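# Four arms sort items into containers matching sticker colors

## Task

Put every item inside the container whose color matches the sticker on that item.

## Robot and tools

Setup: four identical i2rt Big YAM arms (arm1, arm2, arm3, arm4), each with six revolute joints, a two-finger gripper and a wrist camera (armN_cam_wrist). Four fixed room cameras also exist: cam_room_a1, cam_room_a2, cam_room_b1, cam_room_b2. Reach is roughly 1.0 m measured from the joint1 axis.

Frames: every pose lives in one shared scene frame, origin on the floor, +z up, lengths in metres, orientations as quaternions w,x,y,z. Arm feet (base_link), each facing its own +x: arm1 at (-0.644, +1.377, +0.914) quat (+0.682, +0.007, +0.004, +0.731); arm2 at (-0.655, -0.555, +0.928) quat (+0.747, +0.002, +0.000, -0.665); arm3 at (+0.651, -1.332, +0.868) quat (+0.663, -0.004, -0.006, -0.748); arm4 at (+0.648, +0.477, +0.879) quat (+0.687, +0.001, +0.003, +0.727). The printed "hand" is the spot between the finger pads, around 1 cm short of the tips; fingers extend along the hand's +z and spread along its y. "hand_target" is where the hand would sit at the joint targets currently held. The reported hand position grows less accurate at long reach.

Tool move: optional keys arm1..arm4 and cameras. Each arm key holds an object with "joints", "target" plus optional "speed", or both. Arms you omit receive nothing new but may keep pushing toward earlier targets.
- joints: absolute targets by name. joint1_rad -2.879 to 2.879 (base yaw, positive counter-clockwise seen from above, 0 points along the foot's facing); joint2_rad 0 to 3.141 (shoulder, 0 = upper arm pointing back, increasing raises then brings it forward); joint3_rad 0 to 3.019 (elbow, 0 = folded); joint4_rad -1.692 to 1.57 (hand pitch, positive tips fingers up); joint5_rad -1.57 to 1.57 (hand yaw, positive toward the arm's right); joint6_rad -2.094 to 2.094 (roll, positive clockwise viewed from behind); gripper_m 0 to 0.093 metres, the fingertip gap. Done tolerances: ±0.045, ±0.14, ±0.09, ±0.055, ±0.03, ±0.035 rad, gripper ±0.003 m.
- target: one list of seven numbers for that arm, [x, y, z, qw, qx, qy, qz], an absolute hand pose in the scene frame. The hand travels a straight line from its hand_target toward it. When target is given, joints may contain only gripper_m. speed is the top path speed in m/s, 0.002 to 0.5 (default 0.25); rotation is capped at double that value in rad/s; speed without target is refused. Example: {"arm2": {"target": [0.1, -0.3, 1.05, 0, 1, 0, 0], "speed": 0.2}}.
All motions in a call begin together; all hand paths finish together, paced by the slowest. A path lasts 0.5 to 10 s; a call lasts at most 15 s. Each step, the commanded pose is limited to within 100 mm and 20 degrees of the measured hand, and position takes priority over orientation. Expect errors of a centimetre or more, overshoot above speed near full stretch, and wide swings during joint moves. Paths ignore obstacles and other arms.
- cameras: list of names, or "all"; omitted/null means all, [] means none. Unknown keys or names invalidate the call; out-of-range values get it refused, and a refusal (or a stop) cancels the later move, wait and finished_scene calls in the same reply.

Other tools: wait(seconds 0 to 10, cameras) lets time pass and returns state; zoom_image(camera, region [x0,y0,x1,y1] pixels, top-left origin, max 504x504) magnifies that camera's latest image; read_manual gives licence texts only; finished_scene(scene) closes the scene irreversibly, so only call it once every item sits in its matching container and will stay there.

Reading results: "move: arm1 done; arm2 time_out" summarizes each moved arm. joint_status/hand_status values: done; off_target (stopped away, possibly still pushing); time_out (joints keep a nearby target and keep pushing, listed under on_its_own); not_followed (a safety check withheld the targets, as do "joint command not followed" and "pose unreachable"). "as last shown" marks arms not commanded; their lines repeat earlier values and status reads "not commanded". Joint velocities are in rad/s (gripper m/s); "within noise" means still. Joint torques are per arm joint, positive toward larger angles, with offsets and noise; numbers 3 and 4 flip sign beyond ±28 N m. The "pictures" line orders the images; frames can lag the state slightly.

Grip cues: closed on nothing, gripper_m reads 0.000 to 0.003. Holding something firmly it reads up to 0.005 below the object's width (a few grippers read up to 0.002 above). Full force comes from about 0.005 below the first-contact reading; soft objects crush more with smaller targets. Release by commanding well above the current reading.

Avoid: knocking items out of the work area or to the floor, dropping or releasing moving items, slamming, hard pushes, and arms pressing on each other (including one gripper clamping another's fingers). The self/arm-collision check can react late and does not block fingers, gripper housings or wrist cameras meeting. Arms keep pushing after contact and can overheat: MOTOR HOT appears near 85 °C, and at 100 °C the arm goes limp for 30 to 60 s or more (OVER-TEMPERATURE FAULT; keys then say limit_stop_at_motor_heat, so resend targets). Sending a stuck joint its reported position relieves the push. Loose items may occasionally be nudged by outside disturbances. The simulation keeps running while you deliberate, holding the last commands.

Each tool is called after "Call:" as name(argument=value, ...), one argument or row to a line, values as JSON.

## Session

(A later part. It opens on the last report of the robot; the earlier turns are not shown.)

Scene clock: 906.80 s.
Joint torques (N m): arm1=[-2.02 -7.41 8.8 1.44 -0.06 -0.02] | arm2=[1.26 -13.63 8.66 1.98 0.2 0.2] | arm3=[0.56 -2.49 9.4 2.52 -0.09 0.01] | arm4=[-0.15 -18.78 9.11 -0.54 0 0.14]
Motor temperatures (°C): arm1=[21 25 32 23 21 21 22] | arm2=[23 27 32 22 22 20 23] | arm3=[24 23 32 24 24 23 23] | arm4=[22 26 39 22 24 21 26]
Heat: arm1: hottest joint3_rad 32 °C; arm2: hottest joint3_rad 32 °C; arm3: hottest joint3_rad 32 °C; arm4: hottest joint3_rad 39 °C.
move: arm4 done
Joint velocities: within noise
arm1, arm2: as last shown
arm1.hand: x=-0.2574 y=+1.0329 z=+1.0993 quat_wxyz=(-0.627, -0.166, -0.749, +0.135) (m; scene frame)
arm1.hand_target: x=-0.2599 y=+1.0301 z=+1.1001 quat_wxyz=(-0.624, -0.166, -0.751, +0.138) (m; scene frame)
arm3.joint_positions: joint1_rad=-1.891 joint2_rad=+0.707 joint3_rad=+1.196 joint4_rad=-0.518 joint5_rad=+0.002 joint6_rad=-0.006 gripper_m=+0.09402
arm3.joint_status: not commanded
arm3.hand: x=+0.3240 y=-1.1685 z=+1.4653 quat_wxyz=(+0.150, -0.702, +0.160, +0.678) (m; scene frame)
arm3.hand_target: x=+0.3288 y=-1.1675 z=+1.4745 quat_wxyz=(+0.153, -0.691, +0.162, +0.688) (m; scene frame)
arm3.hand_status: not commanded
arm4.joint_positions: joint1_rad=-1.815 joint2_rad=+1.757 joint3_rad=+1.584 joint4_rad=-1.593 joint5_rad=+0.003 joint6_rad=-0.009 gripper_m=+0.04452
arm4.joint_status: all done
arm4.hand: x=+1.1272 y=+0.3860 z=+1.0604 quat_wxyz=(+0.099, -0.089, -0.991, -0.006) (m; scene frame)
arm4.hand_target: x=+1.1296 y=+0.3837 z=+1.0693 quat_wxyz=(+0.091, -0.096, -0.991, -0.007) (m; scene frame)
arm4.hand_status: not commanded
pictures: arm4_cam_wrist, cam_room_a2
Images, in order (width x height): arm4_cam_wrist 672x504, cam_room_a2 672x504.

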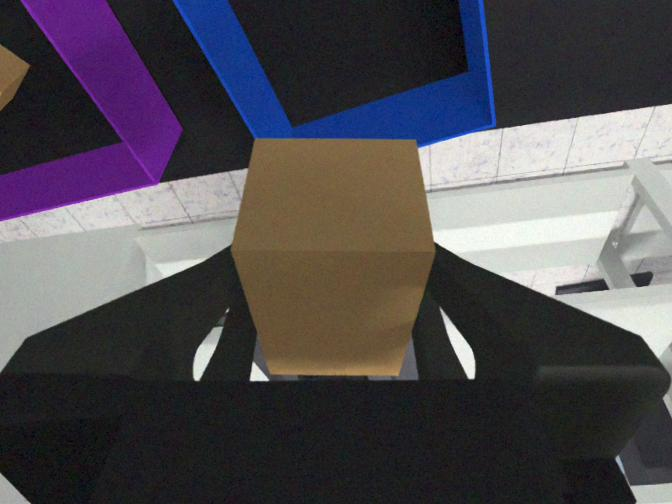

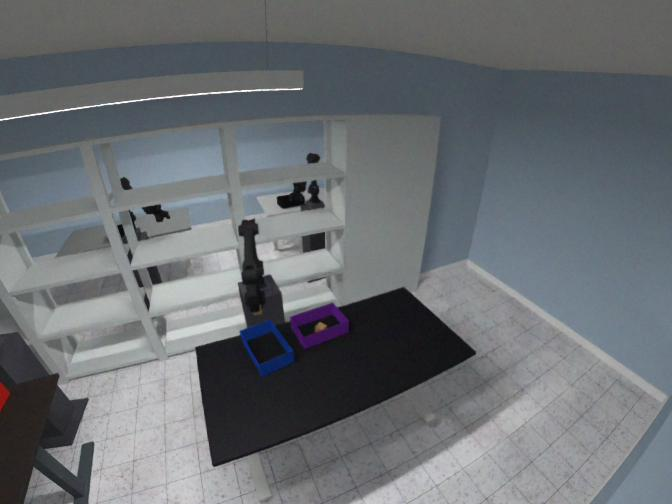

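Call:
move(
  arm4={"target": [1.125, 0.387, 0.86, 0.1162, -0.0909, -0.989, -0.0107], "speed": 0.2},
  cameras=["arm4_cam_wrist"],
)

Call:
move(
  arm4={"target": [1.12, 0.387, 0.775, 0.1162, -0.0909, -0.989, -0.0107], "speed": 0.12},
  cameras=["arm4_cam_wrist", "cam_room_a2"],
)

Scene clock: 917.70 s.
Joint torques (N m): arm1=[-2.26 -7.24 8.68 1.4 -0.1 -0.04] | arm2=[1.14 -13.51 8.66 1.99 0.2 0.19] | arm3=[0.5 -2.55 9.43 2.48 -0.09 0] | arm4=[0.56 -18.73 6.49 -0.06 -0.05 0.08]
Motor temperatures (°C): arm1=[21 25 32 23 21 21 22] | arm2=[23 27 32 22 22 20 23] | arm3=[24 23 32 24 24 23 23] | arm4=[22 26 39 22 24 21 26]
Heat: arm1: hottest joint3_rad 32 °C; arm2: hottest joint3_rad 32 °C; arm3: hottest joint3_rad 32 °C; arm4: hottest joint3_rad 39 °C.
move: arm4 done
Joint velocities: within noise
arm1, arm3: as last shown
arm2.joint_positions: joint1_rad=+2.393 joint2_rad=+1.505 joint3_rad=+0.731 joint4_rad=+0.575 joint5_rad=+0.325 joint6_rad=+0.058 gripper_m=+0.07492
arm2.joint_status: not commanded
arm2.hand: x=-0.2743 y=-0.1284 z=+1.1293 quat_wxyz=(-0.610, +0.232, -0.733, -0.190) (m; scene frame)
arm2.hand_target: x=-0.2799 y=-0.1300 z=+1.1201 quat_wxyz=(-0.600, +0.234, -0.741, -0.189) (m; scene frame)
arm2.hand_status: not commanded
arm4.joint_positions: joint1_rad=-1.815 joint2_rad=+1.970 joint3_rad=+1.339 joint4_rad=-1.169 joint5_rad=+0.000 joint6_rad=-0.009 gripper_m=+0.04452
arm4.joint_status: not commanded
arm4.hand: x=+1.1231 y=+0.3864 z=+0.8656 quat_wxyz=(+0.116, -0.089, -0.989, -0.009) (m; scene frame)
arm4.hand_target: x=+1.1249 y=+0.3870 z=+0.8599 quat_wxyz=(+0.116, -0.091, -0.989, -0.011) (m; scene frame)
arm4.hand_status: done (0.006 m and 0.3 deg from the pose sent, 0.200 m and 2.0 deg at the start)
pictures: arm4_cam_wrist
Images, in order (width x height): arm4_cam_wrist 672x504.

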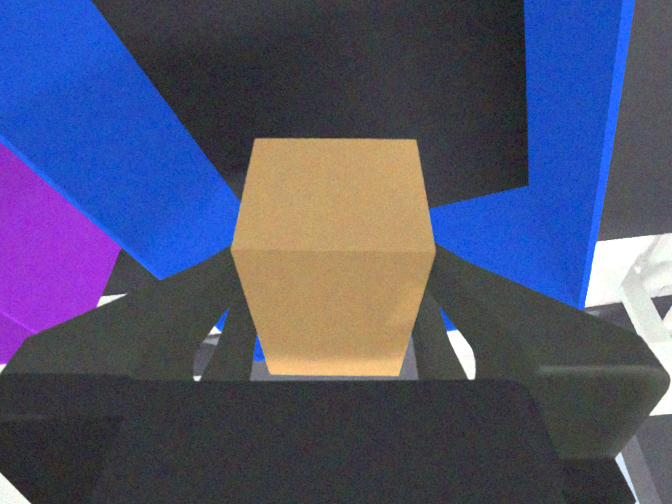

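Scene clock: 918.93 s.
Joint torques (N m): arm1=[-2.43 -7.77 8.79 1.47 -0.12 -0.09] | arm2=[1.26 -13.63 8.66 1.96 0.21 0.2] | arm3=[0.5 -2.61 9.47 2.48 -0.1 0] | arm4=[-0.03 -18.37 5.37 -0.05 -0.02 0.07]
Motor temperatures (°C): arm1=[21 25 32 23 21 21 22] | arm2=[23 27 32 22 22 20 23] | arm3=[24 23 32 24 24 23 23] | arm4=[22 26 39 22 24 21 26]
Heat: arm1: hottest joint3_rad 32 °C; arm2: hottest joint3_rad 32 °C; arm3: hottest joint3_rad 32 °C; arm4: hottest joint3_rad 39 °C.
move: arm4 done
Joint velocities: within noise
arm1, arm2, arm3: as last shown
arm4.joint_positions: joint1_rad=-1.815 joint2_rad=+2.102 joint3_rad=+1.297 joint4_rad=-0.985 joint5_rad=+0.000 joint6_rad=-0.009 gripper_m=+0.04452
arm4.joint_status: not commanded
arm4.hand: x=+1.1223 y=+0.3862 z=+0.7848 quat_wxyz=(+0.111, -0.089, -0.990, -0.009) (m; scene frame)
arm4.hand_target: x=+1.1199 y=+0.3870 z=+0.7752 quat_wxyz=(+0.116, -0.091, -0.989, -0.011) (m; scene frame)
arm4.hand_status: done (0.010 m and 0.7 deg from the pose sent, 0.091 m and 0.3 deg at the start)
pictures: arm4_cam_wrist, cam_room_a2
Images, in order (width x height): arm4_cam_wrist 672x504, cam_room_a2 672x504.

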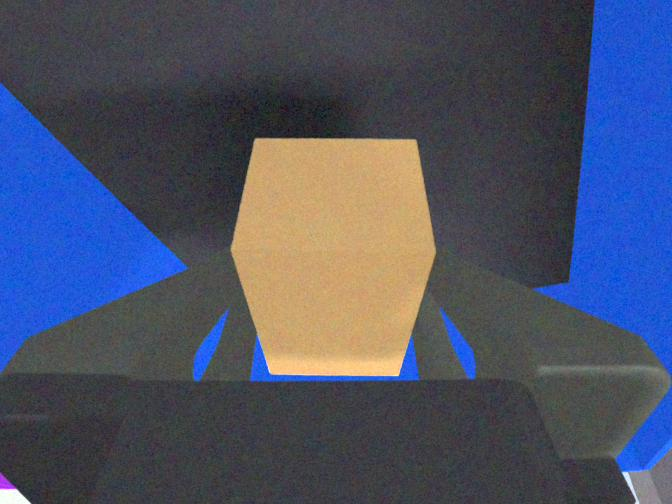

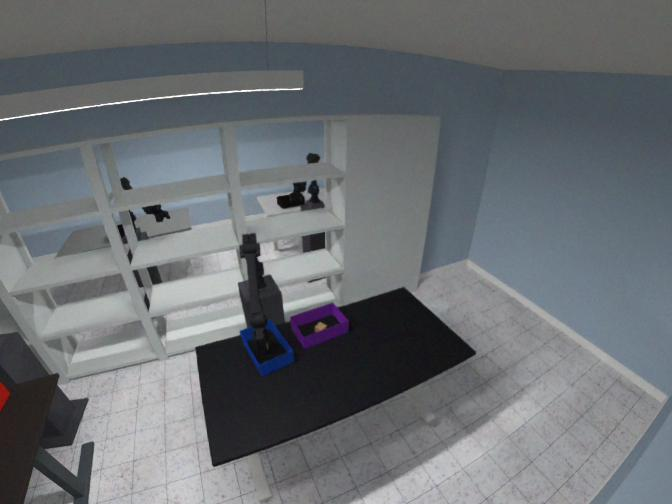

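Good. Lower to contact.

Call:
move(
  arm4={"target": [1.12, 0.387, 0.75, 0.1162, -0.0909, -0.989, -0.0107], "speed": 0.07},
  cameras=[],
)

Call:
move(
  arm4={"target": [1.12, 0.387, 0.738, 0.1162, -0.0909, -0.989, -0.0107], "speed": 0.05},
  cameras=[],
)

Call:
move(
  arm4={"target": [1.12, 0.387, 0.728, 0.1162, -0.0909, -0.989, -0.0107], "speed": 0.05},
  cameras=["arm4_cam_wrist"],
)

Scene clock: 924.80 s.
Joint torques (N m): arm1=[-2.02 -7.12 8.65 1.37 -0.08 -0.02] | arm2=[1.38 -13.63 8.66 1.96 0.2 0.2] | arm3=[0.85 -2.55 9.46 2.54 -0.1 0] | arm4=[0.44 -18.61 5.16 -0.03 -0.05 0.08]
Motor temperatures (°C): arm1=[21 25 32 23 21 21 22] | arm2=[23 27 32 22 22 20 23] | arm3=[24 23 32 24 24 23 23] | arm4=[22 26 38 22 24 21 26]
Heat: arm1: hottest joint3_rad 32 °C; arm2: hottest joint3_rad 32 °C; arm3: hottest joint3_rad 32 °C; arm4: hottest joint3_rad 38 °C.
move: arm4 off_target
Joint velocities: within noise
arm1.joint_positions: joint1_rad=-2.511 joint2_rad=+1.403 joint3_rad=+0.574 joint4_rad=+0.648 joint5_rad=-0.436 joint6_rad=-0.067 gripper_m=+0.08496
arm1.joint_status: not commanded
arm1.hand: x=-0.2575 y=+1.0328 z=+1.0993 quat_wxyz=(-0.627, -0.166, -0.749, +0.135) (m; scene frame)
arm1.hand_target: x=-0.2600 y=+1.0300 z=+1.1001 quat_wxyz=(-0.624, -0.166, -0.751, +0.138) (m; scene frame)
arm1.hand_status: not commanded
arm2, arm3: as last shown
arm4.joint_positions: joint1_rad=-1.815 joint2_rad=+2.146 joint3_rad=+1.297 joint4_rad=-0.938 joint5_rad=+0.000 joint6_rad=-0.009 gripper_m=+0.04452
arm4.joint_status: not commanded
arm4.hand: x=+1.1231 y=+0.3860 z=+0.7616 quat_wxyz=(+0.110, -0.089, -0.990, -0.009) (m; scene frame)
arm4.hand_target: x=+1.1199 y=+0.3870 z=+0.7503 quat_wxyz=(+0.116, -0.091, -0.989, -0.011) (m; scene frame)
arm4.hand_status: off_target (0.012 m and 0.8 deg from the pose sent, 0.035 m and 0.7 deg at the start)
pictures: none
No camera images: "cameras" was empty.

Scene clock: 925.77 s.
Joint torques (N m): arm1=[-2.43 -7.06 8.81 1.33 -0.05 -0.08] | arm2=[1.26 -13.74 8.66 1.99 0.2 0.21] | arm3=[0.67 -2.55 9.4 2.47 -0.09 0.01] | arm4=[0.79 -18.43 5.2 0.01 -0.05 0.06]
Motor temperatures (°C): arm1=[21 25 32 23 21 21 22] | arm2=[23 27 32 22 22 20 23] | arm3=[24 23 32 24 24 23 23] | arm4=[22 26 38 22 24 21 26]
Heat: arm1: hottest joint3_rad 32 °C; arm2: hottest joint3_rad 32 °C; arm3: hottest joint3_rad 32 °C; arm4: hottest joint3_rad 38 °C.
move: arm4 off_target
Joint velocities: within noise
arm1, arm2, arm3: as last shown
arm1.hand: x=-0.2574 y=+1.0329 z=+1.0993 quat_wxyz=(-0.627, -0.166, -0.749, +0.135) (m; scene frame)
arm1.hand_target: x=-0.2599 y=+1.0301 z=+1.1001 quat_wxyz=(-0.624, -0.166, -0.751, +0.138) (m; scene frame)
arm4.joint_positions: joint1_rad=-1.815 joint2_rad=+2.166 joint3_rad=+1.297 joint4_rad=-0.916 joint5_rad=+0.000 joint6_rad=-0.009 gripper_m=+0.04452
arm4.joint_status: not commanded
arm4.hand: x=+1.1233 y=+0.3859 z=+0.7511 quat_wxyz=(+0.109, -0.089, -0.990, -0.008) (m; scene frame)
arm4.hand_target: x=+1.1198 y=+0.3870 z=+0.7384 quat_wxyz=(+0.116, -0.091, -0.989, -0.011) (m; scene frame)
arm4.hand_status: off_target (0.014 m and 0.9 deg from the pose sent, 0.024 m and 0.8 deg at the start)
pictures: none
No camera images: "cameras" was empty.

Scene clock: 926.73 s.
Joint torques (N m): arm1=[-2.73 -7.88 8.92 1.26 -0.07 -0.05] | arm2=[1.38 -13.57 8.69 1.96 0.19 0.2] | arm3=[0.62 -2.49 9.43 2.5 -0.09 0.01] | arm4=[0.44 -17.08 5.31 0.1 -0.02 0.07]
Motor temperatures (°C): arm1=[21 25 32 23 21 21 22] | arm2=[23 27 32 22 22 20 23] | arm3=[24 23 32 24 24 23 23] | arm4=[22 26 38 22 24 21 26]
Heat: arm1: hottest joint3_rad 32 °C; arm2: hottest joint3_rad 32 °C; arm3: hottest joint3_rad 32 °C; arm4: hottest joint3_rad 38 °C.
move: arm4 off_target
Joint velocities: within noise
arm1, arm2, arm3: as last shown
arm4.joint_positions: joint1_rad=-1.815 joint2_rad=+2.172 joint3_rad=+1.297 joint4_rad=-0.900 joint5_rad=+0.000 joint6_rad=-0.009 gripper_m=+0.04452
arm4.joint_status: not commanded
arm4.hand: x=+1.1256 y=+0.3855 z=+0.7478 quat_wxyz=(+0.104, -0.089, -0.991, -0.008) (m; scene frame)
arm4.hand_target: x=+1.1194 y=+0.3871 z=+0.7286 quat_wxyz=(+0.116, -0.091, -0.989, -0.011) (m; scene frame)
arm4.hand_status: off_target (0.021 m and 1.5 deg from the pose sent, 0.023 m and 0.9 deg at the start)
pictures: arm4_cam_wrist
Images, in order (width x height): arm4_cam_wrist 672x504.

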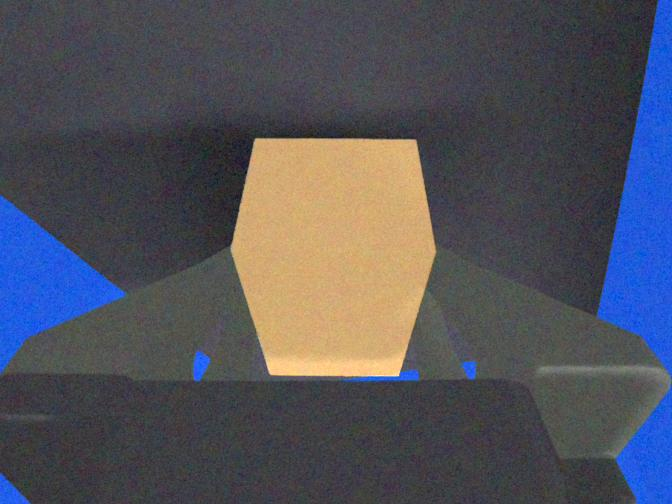

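Call:
move(
  arm4={"joints": {"gripper_m": 0.075}},
  cameras=[],
)

Call:
move(
  arm4={"target": [1.115, 0.387, 0.95, 0.1162, -0.0909, -0.989, -0.0107], "speed": 0.12},
  cameras=["arm4_cam_wrist", "cam_room_a2"],
)

Scene clock: 930.37 s.
Joint torques (N m): arm1=[-2.2 -7.18 8.8 1.39 -0.1 -0.04] | arm2=[1.32 -13.74 8.68 1.99 0.2 0.2] | arm3=[0.62 -2.49 9.47 2.52 -0.1 0.02] | arm4=[0.32 -17.79 5.15 0.1 -0.04 0.05]
Motor temperatures (°C): arm1=[21 25 32 23 21 21 22] | arm2=[23 27 32 22 22 20 23] | arm3=[24 23 32 24 24 23 23] | arm4=[22 26 38 22 24 21 26]
Heat: arm1: hottest joint3_rad 32 °C; arm2: hottest joint3_rad 32 °C; arm3: hottest joint3_rad 32 °C; arm4: hottest joint3_rad 38 °C.
move: arm4 done
Joint velocities: within noise
arm1, arm2, arm3: as last shown
arm4.joint_positions: joint1_rad=-1.815 joint2_rad=+2.182 joint3_rad=+1.297 joint4_rad=-0.898 joint5_rad=+0.000 joint6_rad=-0.009 gripper_m=+0.07491
arm4.joint_status: all done
arm4.hand: x=+1.1233 y=+0.3859 z=+0.7427 quat_wxyz=(+0.108, -0.089, -0.990, -0.009) (m; scene frame)
arm4.hand_target: x=+1.1194 y=+0.3871 z=+0.7287 quat_wxyz=(+0.116, -0.091, -0.989, -0.011) (m; scene frame)
arm4.hand_status: not commanded
pictures: none
No camera images: "cameras" was empty.

Scene clock: 932.77 s.
Joint torques (N m): arm1=[-2.37 -7.12 8.69 1.29 -0.1 -0.05] | arm2=[1.2 -13.68 8.65 1.96 0.21 0.2] | arm3=[0.56 -2.61 9.42 2.5 -0.09 0] | arm4=[0.03 -18.78 9.57 -0.75 0.04 0.06]
Motor temperatures (°C): arm1=[21 25 32 23 21 21 22] | arm2=[23 27 32 22 22 20 23] | arm3=[24 23 32 24 24 23 23] | arm4=[22 26 37 22 24 21 26]
Heat: arm1: hottest joint3_rad 32 °C; arm2: hottest joint3_rad 32 °C; arm3: hottest joint3_rad 32 °C; arm4: hottest joint3_rad 37 °C.
move: arm4 off_target
Joint velocities: within noise
arm1, arm2, arm3: as last shown
arm4.joint_positions: joint1_rad=-1.815 joint2_rad=+1.842 joint3_rad=+1.350 joint4_rad=-1.340 joint5_rad=+0.000 joint6_rad=-0.009 gripper_m=+0.07491
arm4.joint_status: not commanded
arm4.hand: x=+1.1017 y=+0.3909 z=+0.9365 quat_wxyz=(+0.132, -0.089, -0.987, -0.011) (m; scene frame)
arm4.hand_target: x=+1.1144 y=+0.3871 z=+0.9501 quat_wxyz=(+0.116, -0.091, -0.989, -0.011) (m; scene frame)
arm4.hand_status: off_target (0.019 m and 1.8 deg from the pose sent, 0.207 m and 1.0 deg at the start)
pictures: arm4_cam_wrist, cam_room_a2
Images, in order (width x height): arm4_cam_wrist 672x504, cam_room_a2 672x504.

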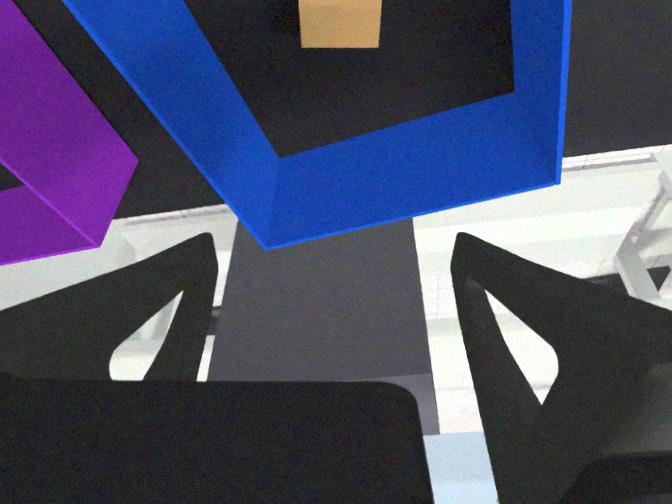

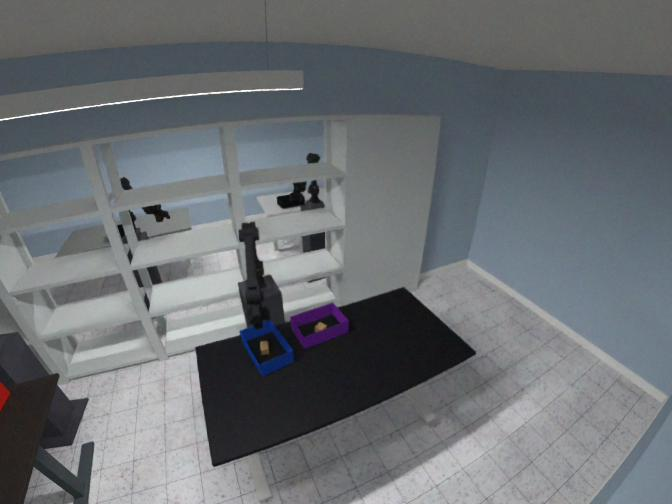

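Call:
finished_scene(
  scene=1,
)

The scene is finished: the task was done.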